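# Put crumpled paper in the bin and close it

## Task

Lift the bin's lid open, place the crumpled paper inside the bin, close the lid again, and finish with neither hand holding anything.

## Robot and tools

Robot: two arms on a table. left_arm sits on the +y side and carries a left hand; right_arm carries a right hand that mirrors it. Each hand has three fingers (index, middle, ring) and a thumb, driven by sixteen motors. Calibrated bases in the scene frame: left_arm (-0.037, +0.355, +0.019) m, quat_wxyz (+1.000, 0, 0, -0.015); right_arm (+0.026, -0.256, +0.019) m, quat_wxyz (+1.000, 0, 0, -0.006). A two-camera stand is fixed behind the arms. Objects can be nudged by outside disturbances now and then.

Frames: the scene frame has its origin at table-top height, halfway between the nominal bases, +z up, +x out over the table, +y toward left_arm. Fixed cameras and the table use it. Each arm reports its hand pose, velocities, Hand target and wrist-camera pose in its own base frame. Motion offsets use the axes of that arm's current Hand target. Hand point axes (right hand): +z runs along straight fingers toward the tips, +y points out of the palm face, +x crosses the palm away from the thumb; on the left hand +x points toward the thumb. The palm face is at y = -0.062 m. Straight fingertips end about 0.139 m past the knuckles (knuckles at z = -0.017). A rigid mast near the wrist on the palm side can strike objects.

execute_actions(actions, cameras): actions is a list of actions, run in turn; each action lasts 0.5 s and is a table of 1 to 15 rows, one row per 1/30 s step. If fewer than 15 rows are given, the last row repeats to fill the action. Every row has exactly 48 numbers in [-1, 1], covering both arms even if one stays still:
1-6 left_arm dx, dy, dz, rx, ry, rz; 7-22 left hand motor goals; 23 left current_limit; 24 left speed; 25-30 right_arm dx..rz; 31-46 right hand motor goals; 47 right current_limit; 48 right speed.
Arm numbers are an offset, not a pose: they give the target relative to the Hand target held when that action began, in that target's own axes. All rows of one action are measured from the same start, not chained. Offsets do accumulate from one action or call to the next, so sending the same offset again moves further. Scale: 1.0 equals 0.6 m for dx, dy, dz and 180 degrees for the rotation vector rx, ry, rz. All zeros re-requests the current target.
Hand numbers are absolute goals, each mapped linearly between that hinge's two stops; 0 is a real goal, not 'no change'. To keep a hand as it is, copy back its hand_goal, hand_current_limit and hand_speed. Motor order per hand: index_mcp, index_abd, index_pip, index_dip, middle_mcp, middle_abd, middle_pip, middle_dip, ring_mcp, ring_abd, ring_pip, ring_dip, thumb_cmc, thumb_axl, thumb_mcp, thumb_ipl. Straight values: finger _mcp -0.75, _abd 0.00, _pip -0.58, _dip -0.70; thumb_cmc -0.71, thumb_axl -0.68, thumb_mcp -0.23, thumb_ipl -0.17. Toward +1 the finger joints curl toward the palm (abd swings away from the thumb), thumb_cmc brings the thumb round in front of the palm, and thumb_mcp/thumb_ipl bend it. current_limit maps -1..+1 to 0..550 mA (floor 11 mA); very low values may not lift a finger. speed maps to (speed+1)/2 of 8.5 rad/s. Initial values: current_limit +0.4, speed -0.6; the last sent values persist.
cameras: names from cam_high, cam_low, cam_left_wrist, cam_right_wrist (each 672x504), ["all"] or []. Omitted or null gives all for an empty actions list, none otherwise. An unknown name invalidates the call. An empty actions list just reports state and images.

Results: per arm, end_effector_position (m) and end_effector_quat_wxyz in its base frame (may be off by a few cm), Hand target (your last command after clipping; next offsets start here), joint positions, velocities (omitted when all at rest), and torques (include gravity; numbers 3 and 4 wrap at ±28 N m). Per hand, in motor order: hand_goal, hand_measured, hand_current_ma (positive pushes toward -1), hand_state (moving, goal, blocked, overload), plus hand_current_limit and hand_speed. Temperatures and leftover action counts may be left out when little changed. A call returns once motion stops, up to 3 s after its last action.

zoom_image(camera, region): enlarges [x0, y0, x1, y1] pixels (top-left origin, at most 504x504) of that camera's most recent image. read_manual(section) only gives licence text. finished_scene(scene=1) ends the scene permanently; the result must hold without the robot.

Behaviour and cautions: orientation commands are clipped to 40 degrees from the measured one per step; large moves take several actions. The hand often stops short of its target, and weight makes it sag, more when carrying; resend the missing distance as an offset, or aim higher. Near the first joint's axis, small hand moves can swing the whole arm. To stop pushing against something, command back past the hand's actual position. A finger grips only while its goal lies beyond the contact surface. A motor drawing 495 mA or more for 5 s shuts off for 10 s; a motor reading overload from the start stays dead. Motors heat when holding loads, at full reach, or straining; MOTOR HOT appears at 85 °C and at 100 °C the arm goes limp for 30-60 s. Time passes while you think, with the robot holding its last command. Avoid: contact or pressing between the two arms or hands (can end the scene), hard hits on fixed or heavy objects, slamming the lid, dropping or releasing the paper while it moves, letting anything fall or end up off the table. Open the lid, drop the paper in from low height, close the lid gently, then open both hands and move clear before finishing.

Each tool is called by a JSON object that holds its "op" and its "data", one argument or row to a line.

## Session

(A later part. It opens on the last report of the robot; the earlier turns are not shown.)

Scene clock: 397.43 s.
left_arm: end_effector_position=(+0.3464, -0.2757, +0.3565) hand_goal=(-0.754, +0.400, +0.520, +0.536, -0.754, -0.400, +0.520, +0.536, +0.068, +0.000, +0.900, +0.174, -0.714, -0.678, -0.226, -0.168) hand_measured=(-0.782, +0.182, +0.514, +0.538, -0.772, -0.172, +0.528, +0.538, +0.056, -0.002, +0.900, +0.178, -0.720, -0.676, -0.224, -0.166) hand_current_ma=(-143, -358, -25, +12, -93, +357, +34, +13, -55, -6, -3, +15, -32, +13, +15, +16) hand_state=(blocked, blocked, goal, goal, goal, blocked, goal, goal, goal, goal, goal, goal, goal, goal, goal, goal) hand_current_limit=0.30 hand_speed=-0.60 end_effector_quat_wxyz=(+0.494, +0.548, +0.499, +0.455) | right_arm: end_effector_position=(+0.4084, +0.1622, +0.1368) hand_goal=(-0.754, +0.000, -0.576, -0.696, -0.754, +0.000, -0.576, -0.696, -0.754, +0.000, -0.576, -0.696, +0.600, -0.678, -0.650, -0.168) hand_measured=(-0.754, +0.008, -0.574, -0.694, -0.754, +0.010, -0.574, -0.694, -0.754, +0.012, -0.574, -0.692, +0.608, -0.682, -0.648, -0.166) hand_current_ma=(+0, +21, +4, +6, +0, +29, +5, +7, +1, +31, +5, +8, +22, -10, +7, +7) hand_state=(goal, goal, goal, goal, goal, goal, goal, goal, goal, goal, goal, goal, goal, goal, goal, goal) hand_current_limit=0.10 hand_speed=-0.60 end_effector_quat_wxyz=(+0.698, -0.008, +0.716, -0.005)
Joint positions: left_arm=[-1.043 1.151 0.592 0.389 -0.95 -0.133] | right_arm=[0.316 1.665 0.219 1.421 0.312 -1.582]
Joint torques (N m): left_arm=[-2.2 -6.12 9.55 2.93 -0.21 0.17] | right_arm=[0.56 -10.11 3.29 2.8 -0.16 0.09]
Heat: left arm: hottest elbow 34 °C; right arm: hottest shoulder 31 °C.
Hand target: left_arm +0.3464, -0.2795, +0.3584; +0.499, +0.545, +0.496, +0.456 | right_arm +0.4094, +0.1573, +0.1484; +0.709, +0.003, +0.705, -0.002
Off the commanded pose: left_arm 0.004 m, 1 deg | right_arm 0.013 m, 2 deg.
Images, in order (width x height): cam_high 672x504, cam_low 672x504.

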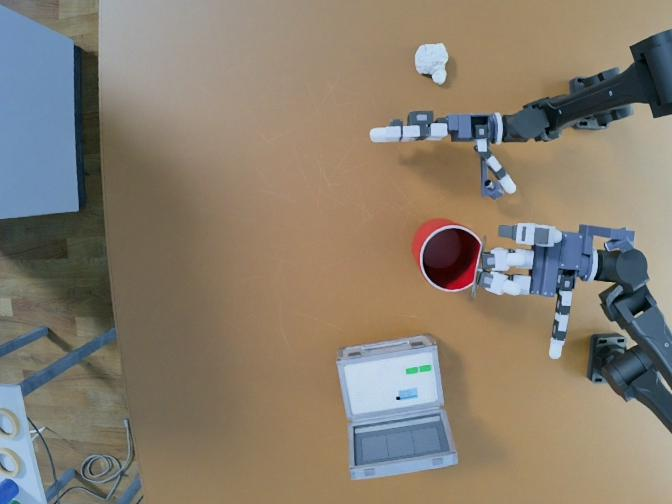

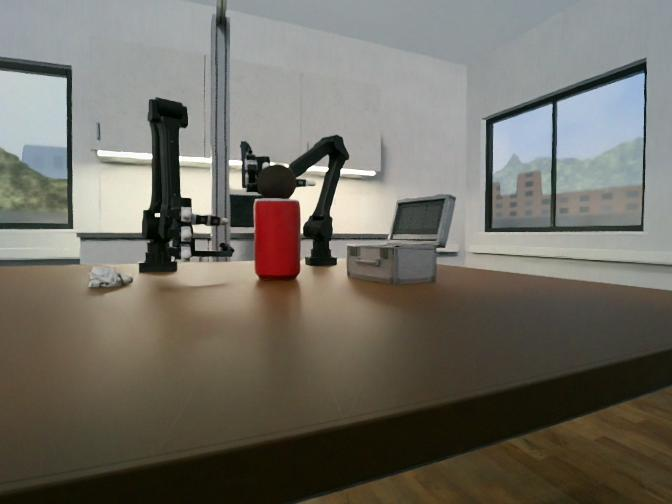

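{"op": "execute_actions", "data": {
  "actions": [
    [[0,0,0,0,0,0,-0.754,0.4,0.52,0.536,-0.754,-0.4,0.52,0.536,0.068,0,0.9,0.174,-0.714,-0.678,-0.226,-0.168,0.3,-0.6,-0.133,-0.03,0,0,0,0,-0.754,0,-0.4,-0.696,-0.754,0,-0.4,-0.696,-0.754,0,-0.4,-0.696,0.6,-0.678,-0.4,-0.168,0.1,-0.6]],
    [[0,0,0,0,0,0,-0.754,0.4,0.52,0.536,-0.754,-0.4,0.52,0.536,0.068,0,0.9,0.174,-0.714,-0.678,-0.226,-0.168,0.3,-0.6,0.0242,-0.1183,-0.0183,0.0748,0.1079,-0.0748,-0.7,0,-0.1,-0.696,-0.7,0,-0.1,-0.696,-0.7,0,-0.1,-0.696,0.571,-0.678,-0.25,-0.168,0.1,-0.6]],
    [[0,0,0,0,0,0,-0.754,0.4,0.52,0.536,-0.754,-0.4,0.52,0.536,0.068,0,0.9,0.174,-0.714,-0.678,-0.226,-0.168,0.3,-0.6,0.0508,-0.1088,0.0218,0.0748,0.1079,-0.0748,-0.616,0,0.387,-0.696,-0.616,0,0.387,-0.696,-0.616,0,0.387,-0.696,0.571,-0.678,-0.112,-0.168,0.1,-0.6]]
  ],
  "cameras": ["cam_high","cam_low"]
}}

Scene clock: 403.30 s.
left_arm: end_effector_position=(+0.3464, -0.2757, +0.3565) hand_goal=(-0.754, +0.400, +0.520, +0.536, -0.754, -0.400, +0.520, +0.536, +0.068, +0.000, +0.900, +0.174, -0.714, -0.678, -0.226, -0.168) hand_measured=(-0.782, +0.182, +0.514, +0.538, -0.772, -0.172, +0.528, +0.538, +0.056, -0.002, +0.900, +0.178, -0.720, -0.676, -0.224, -0.166) hand_current_ma=(-143, -358, -25, +12, -93, +357, +34, +13, -55, -6, -3, +15, -32, +13, +15, +16) hand_state=(blocked, blocked, goal, goal, goal, blocked, goal, goal, goal, goal, goal, goal, goal, goal, goal, goal) hand_current_limit=0.30 hand_speed=-0.60 end_effector_quat_wxyz=(+0.494, +0.548, +0.499, +0.455) | right_arm: end_effector_position=(+0.3704, -0.0077, +0.1686) hand_goal=(-0.616, +0.000, +0.386, -0.696, -0.616, +0.000, +0.386, -0.696, -0.616, +0.000, +0.386, -0.696, +0.570, -0.678, -0.112, -0.168) hand_measured=(-0.614, +0.008, +0.382, -0.694, -0.614, +0.006, +0.382, -0.694, -0.614, +0.008, +0.382, -0.692, +0.588, -0.680, -0.112, -0.166) hand_current_ma=(+3, +20, -11, +6, +3, +18, -14, +7, +3, +20, -13, +8, +60, -5, +0, +6) hand_state=(goal, goal, goal, goal, goal, goal, goal, goal, goal, goal, goal, goal, goal, goal, goal, goal) hand_current_limit=0.10 hand_speed=-0.60 end_effector_quat_wxyz=(+0.381, -0.001, +0.866, -0.323)
Joint positions: left_arm=[-1.043 1.151 0.592 0.389 -0.95 -0.133] | right_arm=[0.078 0.763 0.481 -0.4 0.655 -1.816]
Joint torques (N m): left_arm=[-2.26 -6.12 9.59 2.89 -0.21 0.17] | right_arm=[2.14 -1.49 15.21 1.36 0.28 -0.01]
Heat: left arm: hottest elbow 34 °C; right arm: hottest shoulder 31 °C.
Hand target: left_arm +0.3464, -0.2795, +0.3584; +0.499, +0.545, +0.496, +0.456 | right_arm +0.3862, -0.0027, +0.1987; +0.399, +0.004, +0.859, -0.320
Off the commanded pose: left_arm 0.004 m, 1 deg | right_arm 0.034 m, 2 deg.
Images, in order (width x height): cam_high 672x504, cam_low 672x504.

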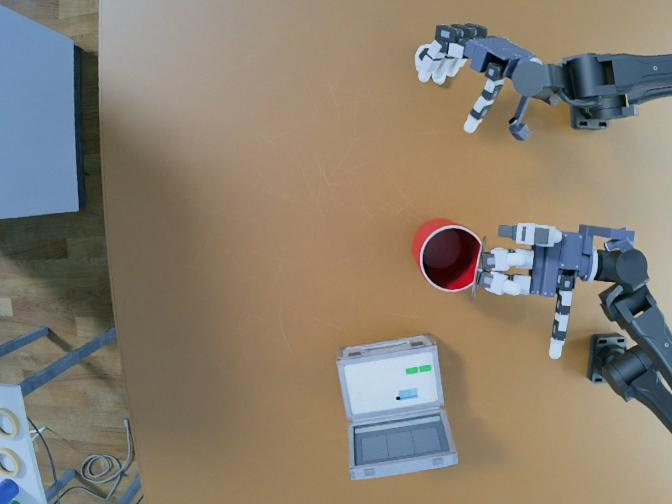

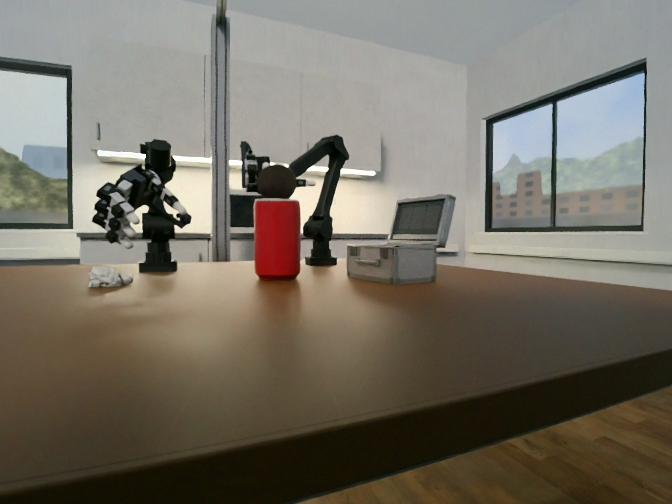

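{"op": "execute_actions", "data": {
  "actions": [
    [[0,0,0,0,0,0,-0.754,0.4,0.52,0.536,-0.754,-0.4,0.52,0.536,0.068,0,0.9,0.174,-0.714,-0.678,-0.226,-0.168,0.3,-0.6,0.0592,-0.0855,0.0642,0.0748,0.1079,-0.0748,-0.616,0,0.387,-0.696,-0.616,0,0.387,-0.696,-0.616,0,0.387,-0.696,0.571,-0.678,-0.112,-0.168,0.1,-0.6]],
    [[0,0,0,0,0,0,-0.754,0.4,0.52,0.536,-0.754,-0.4,0.52,0.536,0.068,0,0.9,0.174,-0.714,-0.678,-0.226,-0.168,0.3,-0.6,0.0475,-0.0532,0.0992,0.0748,0.1079,-0.0748,-0.616,0,0.387,-0.696,-0.616,0,0.387,-0.696,-0.616,0,0.387,-0.696,0.571,-0.678,-0.112,-0.168,0.1,-0.6]]
  ],
  "cameras": ["cam_high","cam_low","cam_right_wrist"]
}}

Scene clock: 405.77 s.
left_arm: end_effector_position=(+0.3464, -0.2757, +0.3565) hand_goal=(-0.754, +0.400, +0.520, +0.536, -0.754, -0.400, +0.520, +0.536, +0.068, +0.000, +0.900, +0.174, -0.714, -0.678, -0.226, -0.168) hand_measured=(-0.782, +0.182, +0.514, +0.538, -0.772, -0.172, +0.528, +0.538, +0.056, -0.002, +0.900, +0.178, -0.720, -0.676, -0.224, -0.166) hand_current_ma=(-143, -358, -25, +12, -93, +357, +34, +13, -55, -6, -3, +15, -32, +13, +15, +16) hand_state=(blocked, blocked, goal, goal, goal, blocked, goal, goal, goal, goal, goal, goal, goal, goal, goal, goal) hand_current_limit=0.30 hand_speed=-0.60 end_effector_quat_wxyz=(+0.494, +0.548, +0.499, +0.455) | right_arm: end_effector_position=(+0.3463, -0.1416, +0.1541) hand_goal=(-0.616, +0.000, +0.386, -0.696, -0.616, +0.000, +0.386, -0.696, -0.616, +0.000, +0.386, -0.696, +0.570, -0.678, -0.112, -0.168) hand_measured=(-0.610, +0.004, +0.384, -0.694, -0.610, +0.002, +0.384, -0.694, -0.608, +0.004, +0.382, -0.692, +0.572, -0.680, -0.112, -0.166) hand_current_ma=(+22, +7, -6, +6, +21, +6, -8, +7, +26, +7, -8, +8, +7, -5, +0, +6) hand_state=(goal, goal, goal, goal, goal, goal, goal, goal, goal, goal, goal, goal, goal, goal, goal, goal) hand_current_limit=0.10 hand_speed=-0.60 end_effector_quat_wxyz=(-0.007, -0.016, +0.824, -0.567)
Joint positions: left_arm=[-1.043 1.151 0.592 0.389 -0.95 -0.133] | right_arm=[-0.03 1.241 0.862 -1.095 1.204 -1.707]
Joint torques (N m): left_arm=[-2.2 -6.12 9.61 2.88 -0.2 0.17] | right_arm=[1.26 -7 12.71 -0.16 0.83 -0.04]
Heat: left arm: hottest elbow 34 °C; right arm: hottest shoulder 31 °C.
Hand target: left_arm +0.3464, -0.2795, +0.3584; +0.499, +0.545, +0.496, +0.456 | right_arm +0.3636, -0.1444, +0.1694; +0.002, +0.004, +0.823, -0.568
Off the commanded pose: left_arm 0.004 m, 1 deg | right_arm 0.023 m, 2 deg.
Images, in order (width x height): cam_high 672x504, cam_low 672x504, cam_right_wrist 672x504.

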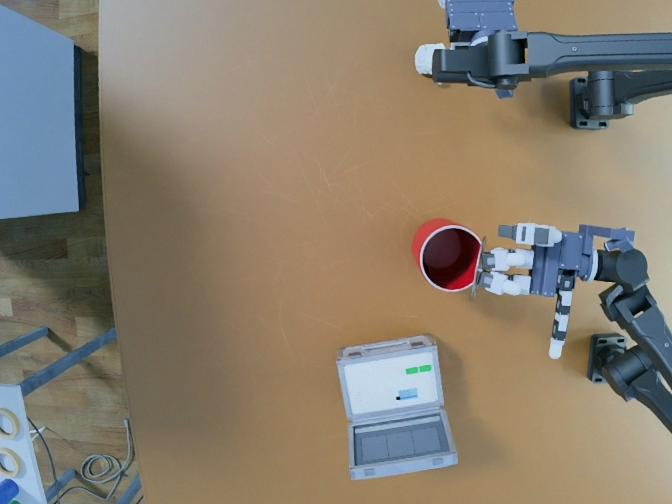

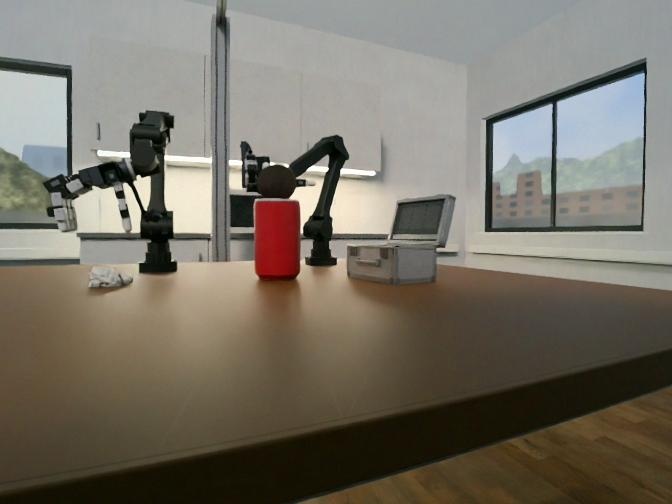

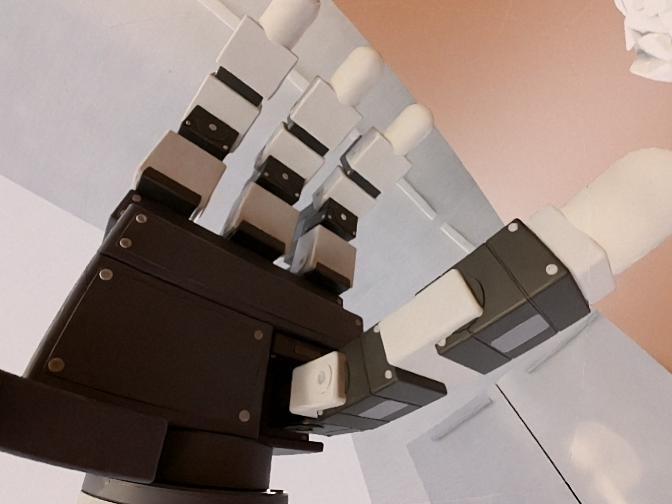

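{"op": "execute_actions", "data": {
  "actions": [
    [[0,0,0,0,0,0,-0.754,0.4,0.52,0.536,-0.754,-0.4,0.52,0.536,0.068,0,0.9,0.174,-0.714,-0.678,-0.226,-0.168,0.3,-0.6,-0.0523,0.1103,0.0103,0,0,0,-0.616,0,0.387,-0.696,-0.616,0,0.387,-0.696,-0.616,0,0.387,-0.696,0.571,-0.678,-0.112,-0.168,0.1,-0.6]]
  ],
  "cameras": ["cam_high","cam_low","cam_right_wrist"]
}}

{"op": "zoom_image", "data": {
  "camera": "cam_low",
  "region": [30, 160, 240, 300]
}}

Scene clock: 409.43 s.
left_arm: end_effector_position=(+0.3464, -0.2757, +0.3565) hand_goal=(-0.754, +0.400, +0.520, +0.536, -0.754, -0.400, +0.520, +0.536, +0.068, +0.000, +0.900, +0.174, -0.714, -0.678, -0.226, -0.168) hand_measured=(-0.782, +0.182, +0.514, +0.538, -0.772, -0.172, +0.528, +0.538, +0.056, -0.002, +0.900, +0.178, -0.720, -0.676, -0.224, -0.166) hand_current_ma=(-143, -358, -25, +12, -93, +357, +34, +13, -55, -6, -3, +15, -32, +13, +15, +16) hand_state=(blocked, blocked, goal, goal, goal, blocked, goal, goal, goal, goal, goal, goal, goal, goal, goal, goal) hand_current_limit=0.30 hand_speed=-0.60 end_effector_quat_wxyz=(+0.494, +0.548, +0.499, +0.455) | right_arm: end_effector_position=(+0.3755, -0.1281, +0.0910) hand_goal=(-0.616, +0.000, +0.386, -0.696, -0.616, +0.000, +0.386, -0.696, -0.616, +0.000, +0.386, -0.696, +0.570, -0.678, -0.112, -0.168) hand_measured=(-0.610, +0.002, +0.384, -0.694, -0.610, +0.002, +0.384, -0.694, -0.608, +0.002, +0.384, -0.692, +0.572, -0.680, -0.112, -0.166) hand_current_ma=(+22, +6, -6, +6, +21, +6, -8, +7, +26, +7, -8, +8, +5, -5, +0, +6) hand_state=(goal, goal, goal, goal, goal, goal, goal, goal, goal, goal, goal, goal, goal, goal, goal, goal) hand_current_limit=0.10 hand_speed=-0.60 end_effector_quat_wxyz=(-0.019, -0.011, +0.823, -0.568)
Joint positions: left_arm=[-1.043 1.151 0.592 0.389 -0.95 -0.133] | right_arm=[0.013 1.454 0.879 -1.08 1.207 -1.527]
Joint torques (N m): left_arm=[-2.26 -5.95 9.58 2.91 -0.2 0.17] | right_arm=[1.55 -10.87 11.03 -0.35 0.8 -0.01]
Heat: left arm: hottest elbow 33 °C; right arm: hottest shoulder 31 °C.
Hand target: left_arm +0.3464, -0.2795, +0.3584; +0.499, +0.545, +0.496, +0.456 | right_arm +0.3954, -0.1270, +0.1054; +0.001, +0.004, +0.823, -0.569
Off the commanded pose: left_arm 0.004 m, 1 deg | right_arm 0.025 m, 3 deg.
Images, in order (width x height): cam_high 672x504, cam_low 672x504, cam_right_wrist 672x504.

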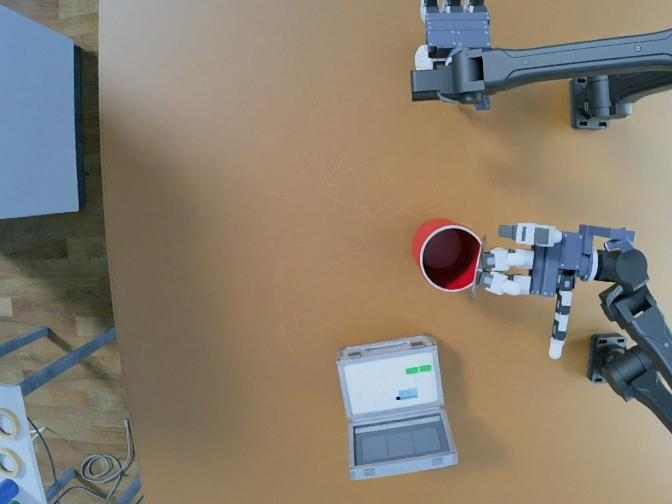

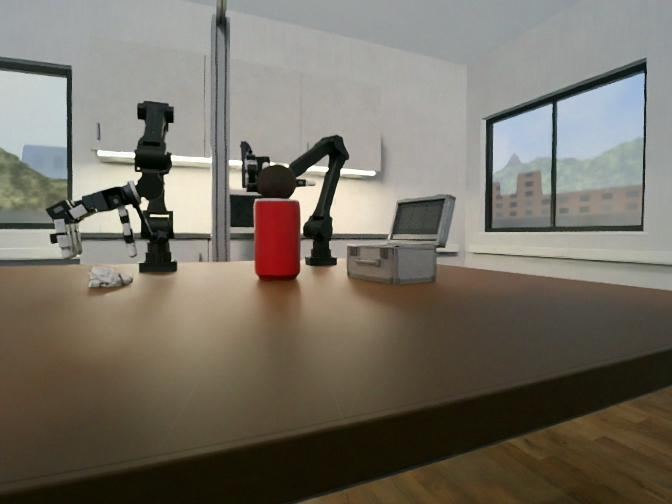

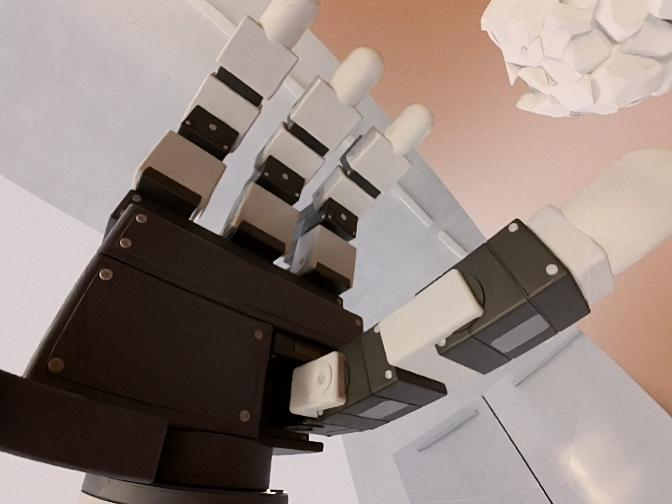

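Scaled by 2.400 from the camera's 672x504 image, which has a finer 960x720 frame.

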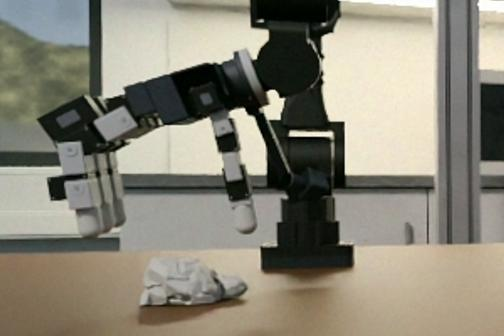

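{"op": "execute_actions", "data": {
  "actions": [
    [[0,0,0,0,0,0,-0.754,0.4,0.52,0.536,-0.754,-0.4,0.52,0.536,0.068,0,0.9,0.174,-0.714,-0.678,-0.226,-0.168,0.3,-0.6,-0.005,0.065,0.0187,0,0,0,-0.616,0,0.387,-0.696,-0.616,0,0.387,-0.696,-0.616,0,0.387,-0.696,0.571,-0.678,-0.112,-0.168,0.1,-0.6]],
    [[0,0,0,0,0,0,-0.754,0.4,0.52,0.536,-0.754,-0.4,0.52,0.536,0.068,0,0.9,0.174,-0.714,-0.678,-0.226,-0.168,0.3,-0.6,0,0.038,0.011,0,0,0,-0.616,0,0.387,-0.696,-0.616,0,0.387,-0.696,-0.616,0,0.387,-0.696,0.571,-0.678,-0.112,-0.168,0.1,-0.6]]
  ],
  "cameras": ["cam_high","cam_low","cam_right_wrist"]
}}

{"op": "zoom_image", "data": {
  "camera": "cam_low",
  "region": [30, 160, 240, 300]
}}

Scene clock: 412.53 s.
left_arm: end_effector_position=(+0.3464, -0.2757, +0.3565) hand_goal=(-0.754, +0.400, +0.520, +0.536, -0.754, -0.400, +0.520, +0.536, +0.068, +0.000, +0.900, +0.174, -0.714, -0.678, -0.226, -0.168) hand_measured=(-0.782, +0.182, +0.514, +0.538, -0.772, -0.172, +0.528, +0.538, +0.056, -0.002, +0.900, +0.178, -0.720, -0.676, -0.224, -0.166) hand_current_ma=(-143, -358, -25, +12, -93, +357, +34, +13, -55, -6, -3, +15, -32, +13, +15, +16) hand_state=(blocked, blocked, goal, goal, goal, blocked, goal, goal, goal, goal, goal, goal, goal, goal, goal, goal) hand_current_limit=0.30 hand_speed=-0.60 end_effector_quat_wxyz=(+0.494, +0.548, +0.499, +0.455) | right_arm: end_effector_position=(+0.3960, -0.1258, +0.0449) hand_goal=(-0.616, +0.000, +0.386, -0.696, -0.616, +0.000, +0.386, -0.696, -0.616, +0.000, +0.386, -0.696, +0.570, -0.678, -0.112, -0.168) hand_measured=(-0.610, +0.002, +0.384, -0.694, -0.610, +0.002, +0.384, -0.694, -0.608, +0.002, +0.384, -0.692, +0.572, -0.680, -0.112, -0.166) hand_current_ma=(+22, +6, -6, +6, +21, +6, -8, +7, +26, +7, -8, +8, +5, -5, +0, +6) hand_state=(goal, goal, goal, goal, goal, goal, goal, goal, goal, goal, goal, goal, goal, goal, goal, goal) hand_current_limit=0.10 hand_speed=-0.60 end_effector_quat_wxyz=(-0.004, +0.004, +0.823, -0.568)
Joint positions: left_arm=[-1.043 1.151 0.592 0.389 -0.95 -0.133] | right_arm=[0.019 1.575 0.865 -0.941 1.207 -1.486]
Joint torques (N m): left_arm=[-2.37 -6.12 9.63 2.88 -0.21 0.17] | right_arm=[2.26 -11.34 6.8 0.18 0.77 -0.06]
Heat: left arm: hottest elbow 33 °C; right arm: hottest shoulder 31 °C.
Hand target: left_arm +0.3464, -0.2795, +0.3584; +0.499, +0.545, +0.496, +0.456 | right_arm +0.3990, -0.1218, +0.0415; +0.002, +0.004, +0.823, -0.568
Off the commanded pose: left_arm 0.004 m, 1 deg | right_arm 0.006 m, 1 deg.
Images, in order (width x height): cam_high 672x504, cam_low 672x504, cam_right_wrist 672x504.

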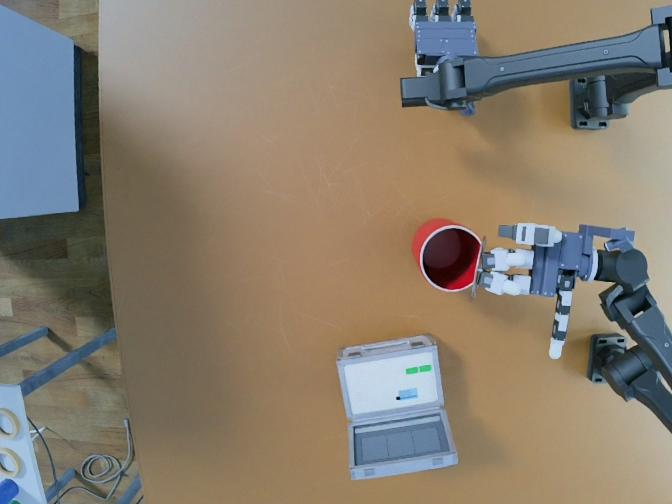

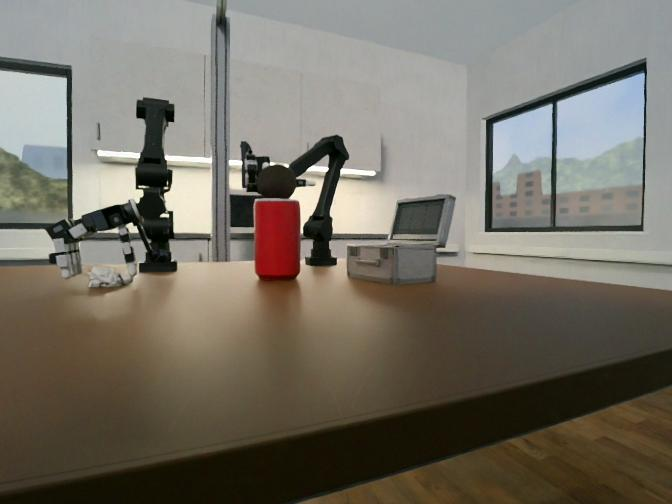

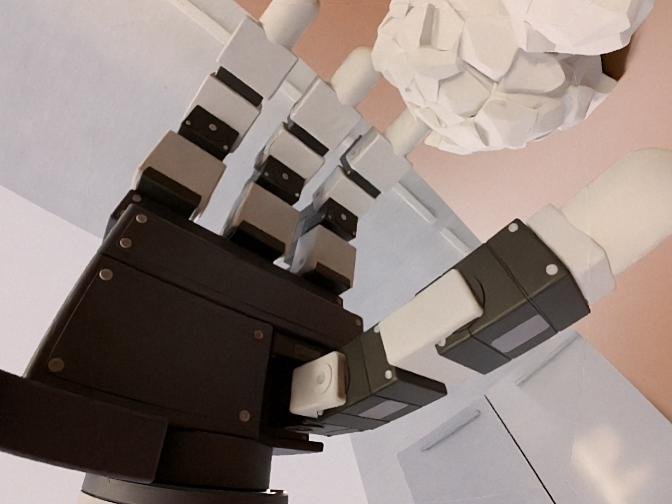

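Scaled by 2.400 from the camera's 672x504 image, which has a finer 960x720 frame.

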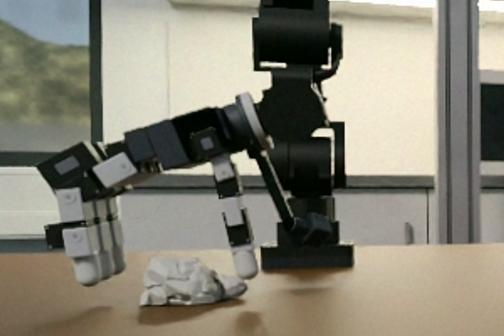

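{"op": "execute_actions", "data": {
  "actions": [
    [[0,0,0,0,0,0,-0.754,0.4,0.52,0.536,-0.754,-0.4,0.52,0.536,0.068,0,0.9,0.174,-0.714,-0.678,-0.226,-0.168,0.3,-0.6,0.02,0.0317,0.0012,0,0,0,-0.616,0,0.387,-0.696,-0.616,0,0.387,-0.696,-0.616,0,0.387,-0.696,0.571,-0.678,-0.112,-0.168,0.1,-0.6]]
  ],
  "cameras": ["cam_low","cam_right_wrist"]
}}

{"op": "zoom_image", "data": {
  "camera": "cam_low",
  "region": [30, 160, 240, 300]
}}

Scene clock: 414.60 s.
left_arm: end_effector_position=(+0.3464, -0.2757, +0.3565) hand_goal=(-0.754, +0.400, +0.520, +0.536, -0.754, -0.400, +0.520, +0.536, +0.068, +0.000, +0.900, +0.174, -0.714, -0.678, -0.226, -0.168) hand_measured=(-0.782, +0.182, +0.514, +0.538, -0.772, -0.172, +0.528, +0.538, +0.056, -0.002, +0.900, +0.178, -0.720, -0.676, -0.224, -0.166) hand_current_ma=(-143, -358, -25, +12, -93, +357, +34, +13, -55, -6, -3, +15, -32, +13, +15, +16) hand_state=(blocked, blocked, goal, goal, goal, blocked, goal, goal, goal, goal, goal, goal, goal, goal, goal, goal) hand_current_limit=0.30 hand_speed=-0.60 end_effector_quat_wxyz=(+0.494, +0.548, +0.499, +0.455) | right_arm: end_effector_position=(+0.3841, -0.1198, +0.0272) hand_goal=(-0.616, +0.000, +0.386, -0.696, -0.616, +0.000, +0.386, -0.696, -0.616, +0.000, +0.386, -0.696, +0.570, -0.678, -0.112, -0.168) hand_measured=(-0.610, +0.002, +0.384, -0.694, -0.610, +0.002, +0.384, -0.694, -0.608, +0.002, +0.384, -0.692, +0.572, -0.680, -0.112, -0.166) hand_current_ma=(+22, +6, -6, +6, +21, +6, -8, +7, +26, +7, -8, +8, +5, -5, +0, +6) hand_state=(goal, goal, goal, goal, goal, goal, goal, goal, goal, goal, goal, goal, goal, goal, goal, goal) hand_current_limit=0.10 hand_speed=-0.60 end_effector_quat_wxyz=(-0.003, +0.004, +0.823, -0.569)
Joint positions: left_arm=[-1.043 1.151 0.592 0.389 -0.95 -0.133] | right_arm=[0.037 1.593 0.823 -0.925 1.207 -1.438]
Joint torques (N m): left_arm=[-2.26 -6.07 9.59 2.89 -0.21 0.17] | right_arm=[2.84 -10.81 6.52 0.06 0.74 0.02]
Heat: left arm: hottest elbow 33 °C; right arm: hottest shoulder 31 °C.
Hand target: left_arm +0.3464, -0.2795, +0.3584; +0.499, +0.545, +0.496, +0.456 | right_arm +0.3870, -0.1158, +0.0232; +0.001, +0.004, +0.823, -0.569
Off the commanded pose: left_arm 0.004 m, 1 deg | right_arm 0.006 m, 1 deg.
Images, in order (width x height): cam_low 672x504, cam_right_wrist 672x504.

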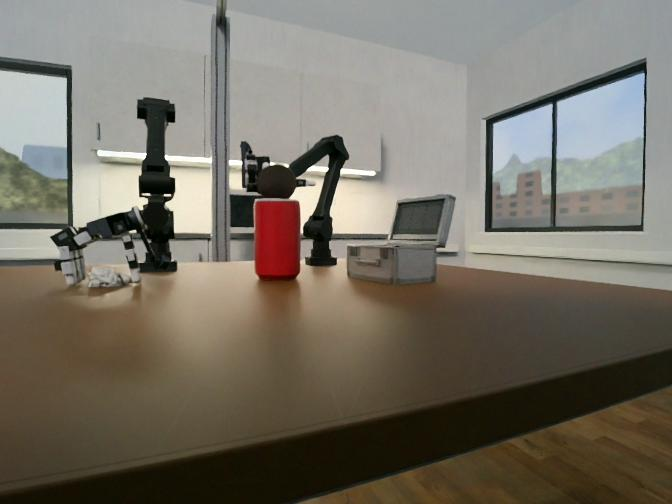

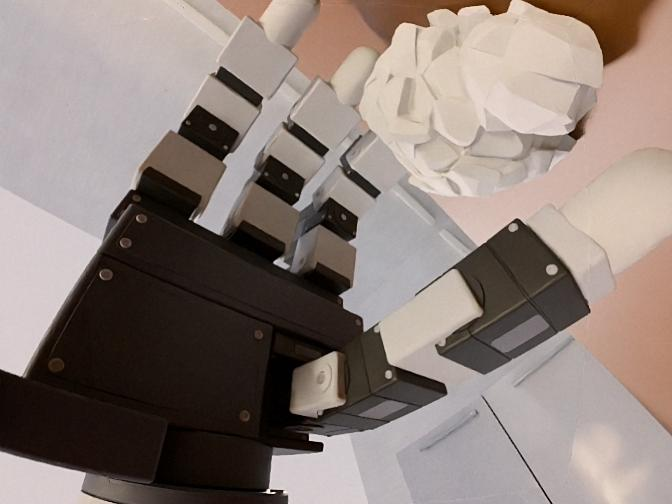

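Scaled by 2.400 from the camera's 672x504 image, which has a finer 960x720 frame.

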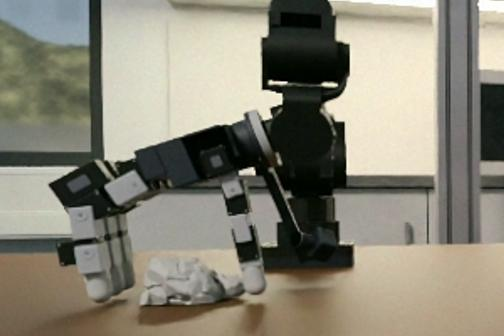

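{"op": "execute_actions", "data": {
  "actions": [
    [[0,0,0,0,0,0,-0.754,0.4,0.52,0.536,-0.754,-0.4,0.52,0.536,0.068,0,0.9,0.174,-0.714,-0.678,-0.226,-0.168,0.3,-0.6,0,0,0,0,0,0,-0.45,0,0.387,-0.696,-0.45,0,0.387,-0.696,-0.45,0,0.387,-0.696,0.571,-0.678,-0.06,-0.168,0.0,-0.8]],
    [[0,0,0,0,0,0,-0.754,0.4,0.52,0.536,-0.754,-0.4,0.52,0.536,0.068,0,0.9,0.174,-0.714,-0.678,-0.226,-0.168,0.3,-0.6,0,0,0,0,0,0,-0.3,0,0.387,-0.696,-0.3,0,0.387,-0.696,-0.3,0,0.387,-0.696,0.571,-0.678,0.056,-0.168,0.0,-0.8]],
    [[0,0,0,0,0,0,-0.754,0.4,0.52,0.536,-0.754,-0.4,0.52,0.536,0.068,0,0.9,0.174,-0.714,-0.678,-0.226,-0.168,0.3,-0.6,0,0,0,0,0,0,-0.137,0,0.387,-0.696,-0.137,0,0.387,-0.696,-0.137,0,0.387,-0.696,0.571,-0.678,0.056,-0.168,0.0,-0.8]]
  ],
  "cameras": ["cam_low","cam_right_wrist"]
}}

{"op": "zoom_image", "data": {
  "camera": "cam_low",
  "region": [30, 160, 240, 300]
}}

Scene clock: 417.23 s.
left_arm: end_effector_position=(+0.3464, -0.2757, +0.3565) hand_goal=(-0.754, +0.400, +0.520, +0.536, -0.754, -0.400, +0.520, +0.536, +0.068, +0.000, +0.900, +0.174, -0.714, -0.678, -0.226, -0.168) hand_measured=(-0.782, +0.182, +0.514, +0.538, -0.772, -0.172, +0.528, +0.538, +0.056, -0.002, +0.900, +0.178, -0.720, -0.676, -0.224, -0.166) hand_current_ma=(-143, -358, -25, +12, -93, +357, +34, +13, -55, -6, -3, +15, -32, +13, +15, +16) hand_state=(blocked, blocked, goal, goal, goal, blocked, goal, goal, goal, goal, goal, goal, goal, goal, goal, goal) hand_current_limit=0.30 hand_speed=-0.60 end_effector_quat_wxyz=(+0.494, +0.548, +0.499, +0.455) | right_arm: end_effector_position=(+0.3846, -0.1206, +0.0281) hand_goal=(-0.138, +0.000, +0.386, -0.696, -0.138, +0.000, +0.386, -0.696, -0.138, +0.000, +0.386, -0.696, +0.570, -0.678, +0.056, -0.168) hand_measured=(-0.342, +0.004, +0.370, -0.704, -0.276, +0.004, +0.366, -0.702, -0.138, +0.002, +0.384, -0.694, +0.550, -0.682, +0.012, -0.186) hand_current_ma=(-275, +8, -53, -22, -275, +7, -66, -17, +1, +7, -8, +8, -71, -11, -227, -87) hand_state=(blocked, goal, goal, goal, blocked, goal, goal, goal, goal, goal, goal, goal, blocked, goal, blocked, goal) hand_current_limit=0.00 hand_speed=-0.80 end_effector_quat_wxyz=(-0.002, +0.006, +0.821, -0.571)
Joint positions: left_arm=[-1.043 1.151 0.592 0.389 -0.95 -0.133] | right_arm=[0.037 1.593 0.823 -0.925 1.212 -1.434]
Joint torques (N m): left_arm=[-2.2 -6.01 9.58 2.86 -0.2 0.16] | right_arm=[2.37 -10.75 6.46 -0.09 0.51 -0.08]
Heat: left arm: hottest elbow 33 °C; right arm: hottest shoulder 31 °C.
Hand target: left_arm +0.3464, -0.2795, +0.3584; +0.499, +0.545, +0.496, +0.456 | right_arm +0.3870, -0.1157, +0.0232; +0.001, +0.004, +0.823, -0.569
Off the commanded pose: left_arm 0.004 m, 1 deg | right_arm 0.007 m, 1 deg.
Images, in order (width x height): cam_low 672x504, cam_right_wrist 672x504.

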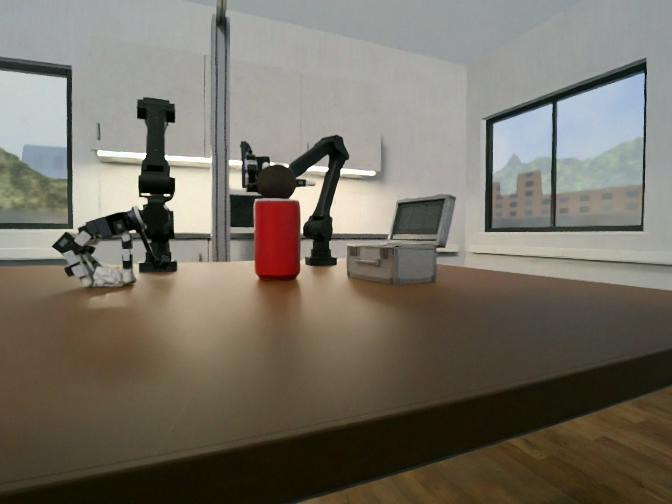

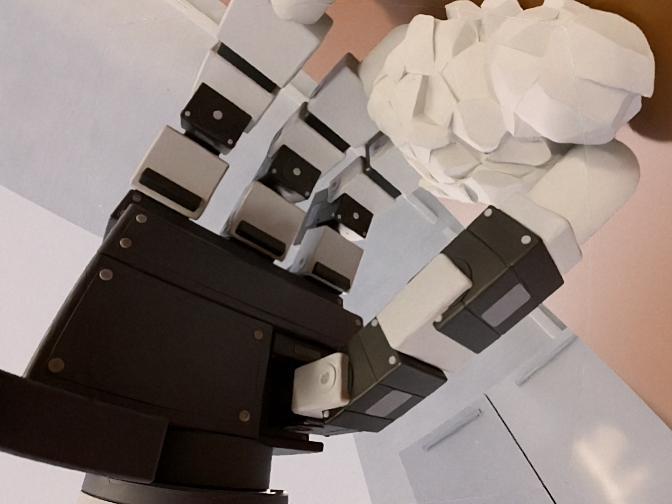

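Scaled by 2.400 from the camera's 672x504 image, which has a finer 960x720 frame.

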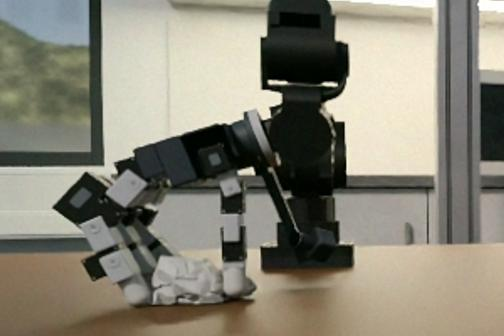

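{"op": "execute_actions", "data": {
  "actions": [
    [[0,0,0,0,0,0,-0.754,0.4,0.52,0.536,-0.754,-0.4,0.52,0.536,0.068,0,0.9,0.174,-0.714,-0.678,-0.226,-0.168,0.3,-0.6,0,-0.0936,-0.0352,0,0,0,-0.2,0,0.387,-0.696,-0.137,0,0.387,-0.696,-0.137,0,0.387,-0.696,0.571,-0.678,0.056,-0.168,0.0,-0.8]],
    [[0,0,0,0,0,0,-0.754,0.4,0.52,0.536,-0.754,-0.4,0.52,0.536,0.068,0,0.9,0.174,-0.714,-0.678,-0.226,-0.168,0.3,-0.6,0,-0.1248,-0.0469,0,0,0,-0.2,0,0.387,-0.696,-0.137,0,0.387,-0.696,-0.137,0,0.387,-0.696,0.571,-0.678,0.056,-0.168,0.0,-0.8]]
  ],
  "cameras": ["cam_low","cam_right_wrist"]
}}

Scene clock: 423.67 s.
left_arm: end_effector_position=(+0.3464, -0.2757, +0.3565) hand_goal=(-0.754, +0.400, +0.520, +0.536, -0.754, -0.400, +0.520, +0.536, +0.068, +0.000, +0.900, +0.174, -0.714, -0.678, -0.226, -0.168) hand_measured=(-0.782, +0.182, +0.514, +0.538, -0.772, -0.172, +0.528, +0.538, +0.056, -0.002, +0.900, +0.178, -0.720, -0.676, -0.224, -0.166) hand_current_ma=(-143, -358, -25, +12, -93, +357, +34, +13, -55, -6, -3, +15, -32, +13, +15, +16) hand_state=(blocked, blocked, goal, goal, goal, blocked, goal, goal, goal, goal, goal, goal, goal, goal, goal, goal) hand_current_limit=0.30 hand_speed=-0.60 end_effector_quat_wxyz=(+0.494, +0.548, +0.499, +0.455) | right_arm: end_effector_position=(+0.3701, -0.1202, +0.1525) hand_goal=(-0.200, +0.000, +0.386, -0.696, -0.138, +0.000, +0.386, -0.696, -0.138, +0.000, +0.386, -0.696, +0.570, -0.678, +0.056, -0.168) hand_measured=(-0.266, +0.004, +0.366, -0.706, -0.192, +0.004, +0.364, -0.704, -0.136, +0.002, +0.384, -0.694, +0.546, -0.682, -0.052, -0.190) hand_current_ma=(-275, +7, -70, -29, -230, +9, -78, -24, +3, +6, -8, +8, -89, -12, -275, -111) hand_state=(blocked, goal, blocked, goal, blocked, goal, blocked, goal, goal, goal, goal, goal, blocked, goal, blocked, blocked) hand_current_limit=0.00 hand_speed=-0.80 end_effector_quat_wxyz=(-0.012, -0.004, +0.822, -0.569)
Joint positions: left_arm=[-1.043 1.151 0.592 0.389 -0.95 -0.133] | right_arm=[0.037 1.363 0.965 -1.312 1.207 -1.448]
Joint torques (N m): left_arm=[-2.14 -6.07 9.59 2.89 -0.21 0.17] | right_arm=[2.14 -8.94 11.74 -0.64 0.66 -0.03]
Heat: left arm: hottest elbow 33 °C; right arm: hottest shoulder 31 °C.
Hand target: left_arm +0.3464, -0.2795, +0.3584; +0.499, +0.545, +0.496, +0.456 | right_arm +0.3861, -0.1160, +0.1632; +0.002, +0.004, +0.823, -0.568
Off the commanded pose: left_arm 0.004 m, 1 deg | right_arm 0.020 m, 2 deg.
Images, in order (width x height): cam_low 672x504, cam_right_wrist 672x504.

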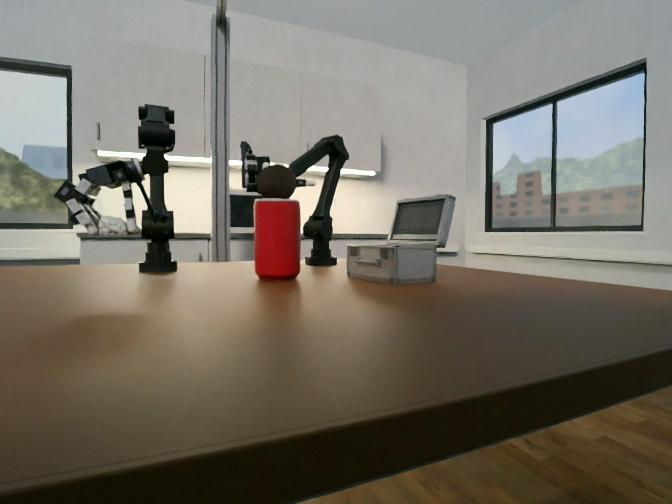

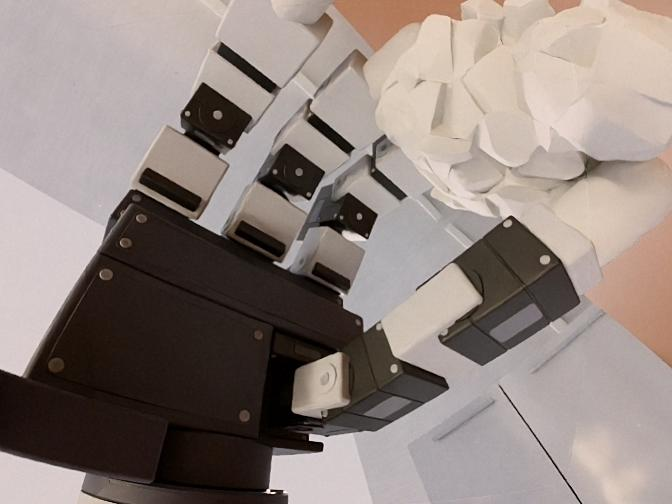

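{"op": "execute_actions", "data": {
  "actions": [
    [[0,0,0,0,0,0,-0.754,0.4,0.52,0.536,-0.754,-0.4,0.52,0.536,0.068,0,0.9,0.174,-0.714,-0.678,-0.226,-0.168,0.3,-0.6,-0.05,-0.1425,-0.0938,0,-0.1562,-0.0587,-0.2,0,0.387,-0.696,-0.137,0,0.387,-0.696,-0.137,0,0.387,-0.696,0.571,-0.678,0.056,-0.168,0.0,-0.8]],
    [[0,0,0,0,0,0,-0.754,0.4,0.52,0.536,-0.754,-0.4,0.52,0.536,0.068,0,0.9,0.174,-0.714,-0.678,-0.226,-0.168,0.3,-0.6,-0.0933,-0.1153,-0.0928,0,-0.1562,-0.0587,-0.2,0,0.387,-0.696,-0.137,0,0.387,-0.696,-0.137,0,0.387,-0.696,0.571,-0.678,0.056,-0.168,0.0,-0.8]]
  ],
  "cameras": ["cam_low","cam_high"]
}}

Scene clock: 425.83 s.
left_arm: end_effector_position=(+0.3464, -0.2757, +0.3565) hand_goal=(-0.754, +0.400, +0.520, +0.536, -0.754, -0.400, +0.520, +0.536, +0.068, +0.000, +0.900, +0.174, -0.714, -0.678, -0.226, -0.168) hand_measured=(-0.782, +0.182, +0.514, +0.538, -0.772, -0.172, +0.528, +0.538, +0.056, -0.002, +0.900, +0.178, -0.720, -0.676, -0.224, -0.166) hand_current_ma=(-143, -358, -25, +12, -93, +357, +34, +13, -55, -6, -3, +15, -32, +13, +15, +16) hand_state=(blocked, blocked, goal, goal, goal, blocked, goal, goal, goal, goal, goal, goal, goal, goal, goal, goal) hand_current_limit=0.30 hand_speed=-0.60 end_effector_quat_wxyz=(+0.494, +0.548, +0.499, +0.455) | right_arm: end_effector_position=(+0.4411, -0.0379, +0.3258) hand_goal=(-0.200, +0.000, +0.386, -0.696, -0.138, +0.000, +0.386, -0.696, -0.138, +0.000, +0.386, -0.696, +0.570, -0.678, +0.056, -0.168) hand_measured=(-0.264, +0.004, +0.366, -0.706, -0.190, +0.004, +0.364, -0.704, -0.136, +0.002, +0.384, -0.694, +0.546, -0.682, -0.054, -0.190) hand_current_ma=(-272, +7, -71, -29, -218, +9, -78, -24, +6, +6, -8, +7, -89, -12, -275, -112) hand_state=(blocked, goal, blocked, goal, blocked, goal, blocked, goal, goal, goal, goal, goal, blocked, goal, blocked, blocked) hand_current_limit=0.00 hand_speed=-0.80 end_effector_quat_wxyz=(+0.125, -0.161, +0.826, -0.525)
Joint positions: left_arm=[-1.043 1.151 0.592 0.389 -0.95 -0.133] | right_arm=[0.172 1.221 1.299 -1.15 1.076 -2.085]
Joint torques (N m): left_arm=[-2.2 -6.12 9.55 2.88 -0.21 0.16] | right_arm=[0.62 -9.64 14.58 0.43 0.5 -0.26]
Heat: left arm: hottest elbow 33 °C; right arm: hottest shoulder 31 °C.
Hand target: left_arm +0.3464, -0.2795, +0.3584; +0.499, +0.545, +0.496, +0.456 | right_arm +0.4498, -0.0419, +0.3480; +0.287, -0.408, +0.712, -0.494
Off the commanded pose: left_arm 0.004 m, 1 deg | right_arm 0.024 m, 37 deg.
joint sent to its limit (right arm) — joint 6 (wrist roll), lower limit. The joint targets are off in orientation, not in position.
Images, in order (width x height): cam_high 672x504, cam_low 672x504.

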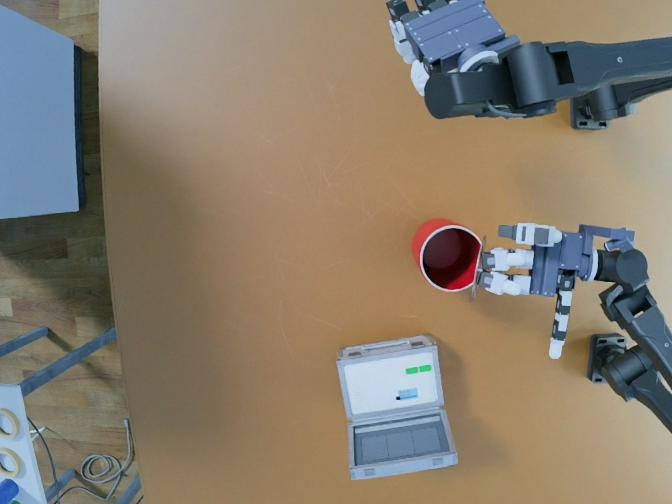

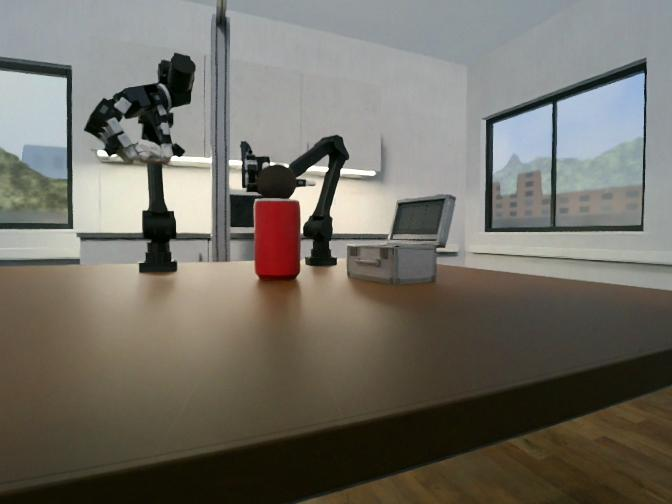

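{"op": "execute_actions", "data": {
  "actions": [
    [[0,-0.012,-0.0287,-0.0417,0,0,-0.754,0.4,0.52,0.536,-0.754,-0.4,0.52,0.536,0.068,0,0.9,0.174,-0.714,-0.678,-0.226,-0.168,0.3,-0.6,-0.0643,0.0205,-0.0158,-0.0602,0.1822,0.1991,-0.2,0,0.387,-0.696,-0.137,0,0.387,-0.696,-0.137,0,0.387,-0.696,0.571,-0.678,0.056,-0.168,0.0,-0.8]],
    [[0,0,0,0,0,0,-0.754,0.4,0.52,0.536,-0.754,-0.4,0.52,0.536,0.068,0,0.9,0.174,-0.714,-0.678,-0.226,-0.168,0.3,-0.6,-0.0472,0.072,-0.0537,-0.0999,0.0335,0.1187,-0.2,0,0.387,-0.696,-0.137,0,0.387,-0.696,-0.137,0,0.387,-0.696,0.571,-0.678,0.056,-0.168,0.0,-0.8]]
  ],
  "cameras": ["cam_low","cam_high","cam_right_wrist"]
}}

{"op": "zoom_image", "data": {
  "camera": "cam_high",
  "region": [380, 170, 560, 310]
}}

Scene clock: 445.20 s.
left_arm: end_effector_position=(+0.3289, -0.2757, +0.3501) hand_goal=(-0.754, +0.400, +0.520, +0.536, -0.754, -0.400, +0.520, +0.536, +0.068, +0.000, +0.900, +0.174, -0.714, -0.678, -0.226, -0.168) hand_measured=(-0.784, +0.182, +0.514, +0.538, -0.776, -0.172, +0.526, +0.538, +0.058, -0.002, +0.900, +0.178, -0.722, -0.676, -0.224, -0.166) hand_current_ma=(-146, -358, -25, +12, -113, +357, +26, +13, -45, -6, -2, +15, -33, +13, +11, +15) hand_state=(blocked, blocked, goal, goal, blocked, blocked, goal, goal, goal, goal, goal, goal, goal, goal, goal, goal) hand_current_limit=0.30 hand_speed=-0.60 end_effector_quat_wxyz=(+0.528, +0.515, +0.468, +0.486) | right_arm: end_effector_position=(+0.4628, +0.0485, +0.3123) hand_goal=(-0.200, +0.000, +0.386, -0.696, -0.138, +0.000, +0.386, -0.696, -0.138, +0.000, +0.386, -0.696, +0.570, -0.678, +0.056, -0.168) hand_measured=(-0.264, +0.004, +0.366, -0.706, -0.190, +0.004, +0.364, -0.704, -0.140, +0.002, +0.384, -0.694, +0.546, -0.682, -0.054, -0.190) hand_current_ma=(-272, +7, -71, -29, -218, +10, -78, -24, -6, +6, -8, +7, -89, -12, -275, -112) hand_state=(blocked, goal, blocked, goal, blocked, goal, blocked, goal, goal, goal, goal, goal, blocked, goal, blocked, blocked) hand_current_limit=0.00 hand_speed=-0.80 end_effector_quat_wxyz=(+0.174, +0.110, +0.950, -0.234)
Joint positions: left_arm=[-1.063 1.245 0.513 0.786 -0.974 0.052] | right_arm=[0.167 1.278 1.387 -1.449 0.55 -1.24]
Joint torques (N m): left_arm=[-1.9 -6.59 8.58 2.85 0.19 0.18] | right_arm=[2.67 -9.35 14.39 0.34 0.16 0.09]
Heat: left arm: hottest elbow 33 °C; right arm: hottest shoulder 30 °C.
Hand target: left_arm +0.3288, -0.2777, +0.3528; +0.534, +0.511, +0.465, +0.487 | right_arm +0.4759, +0.0559, +0.3350; +0.192, +0.117, +0.947, -0.228
Off the commanded pose: left_arm 0.003 m, 1 deg | right_arm 0.027 m, 2 deg.
Images, in order (width x height): cam_high 672x504, cam_low 672x504, cam_right_wrist 672x504.

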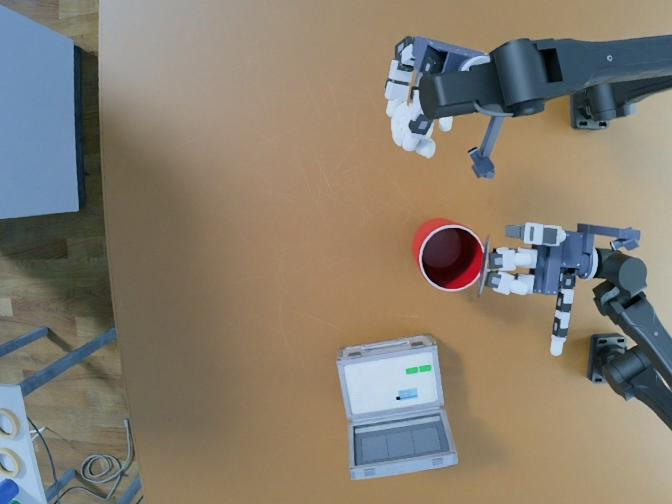

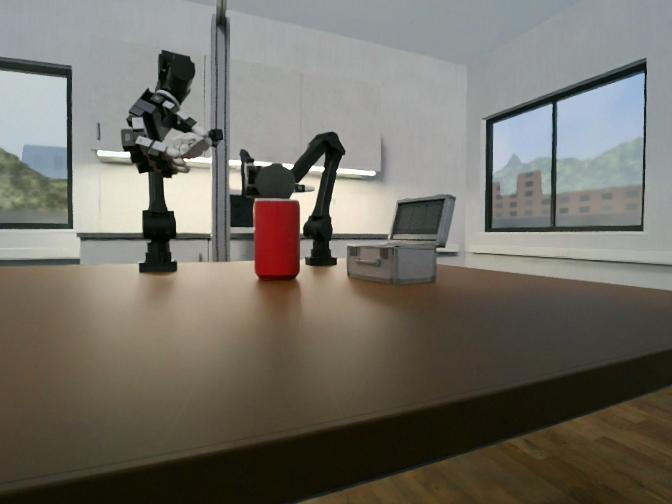

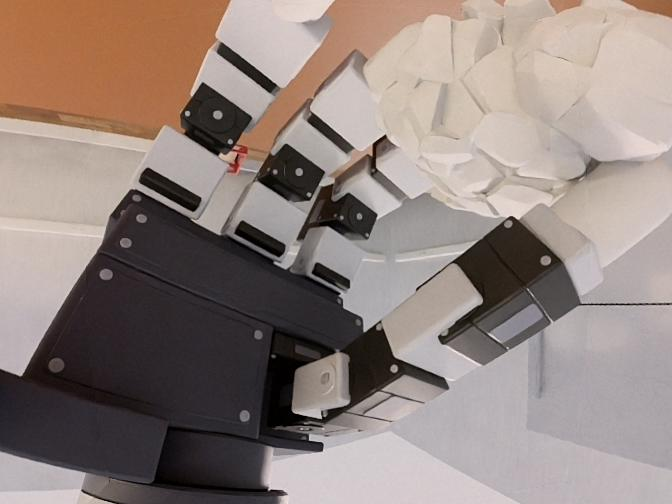

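Scaled by 2.800 from the camera's 672x504 image, which has a finer 960x720 frame.

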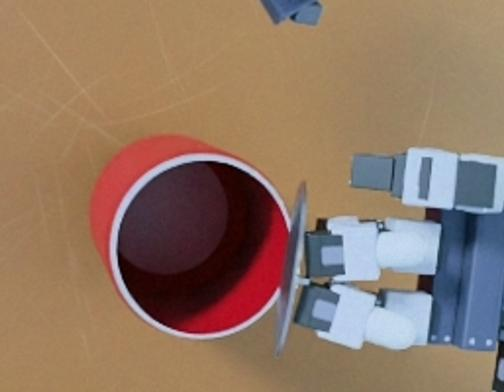

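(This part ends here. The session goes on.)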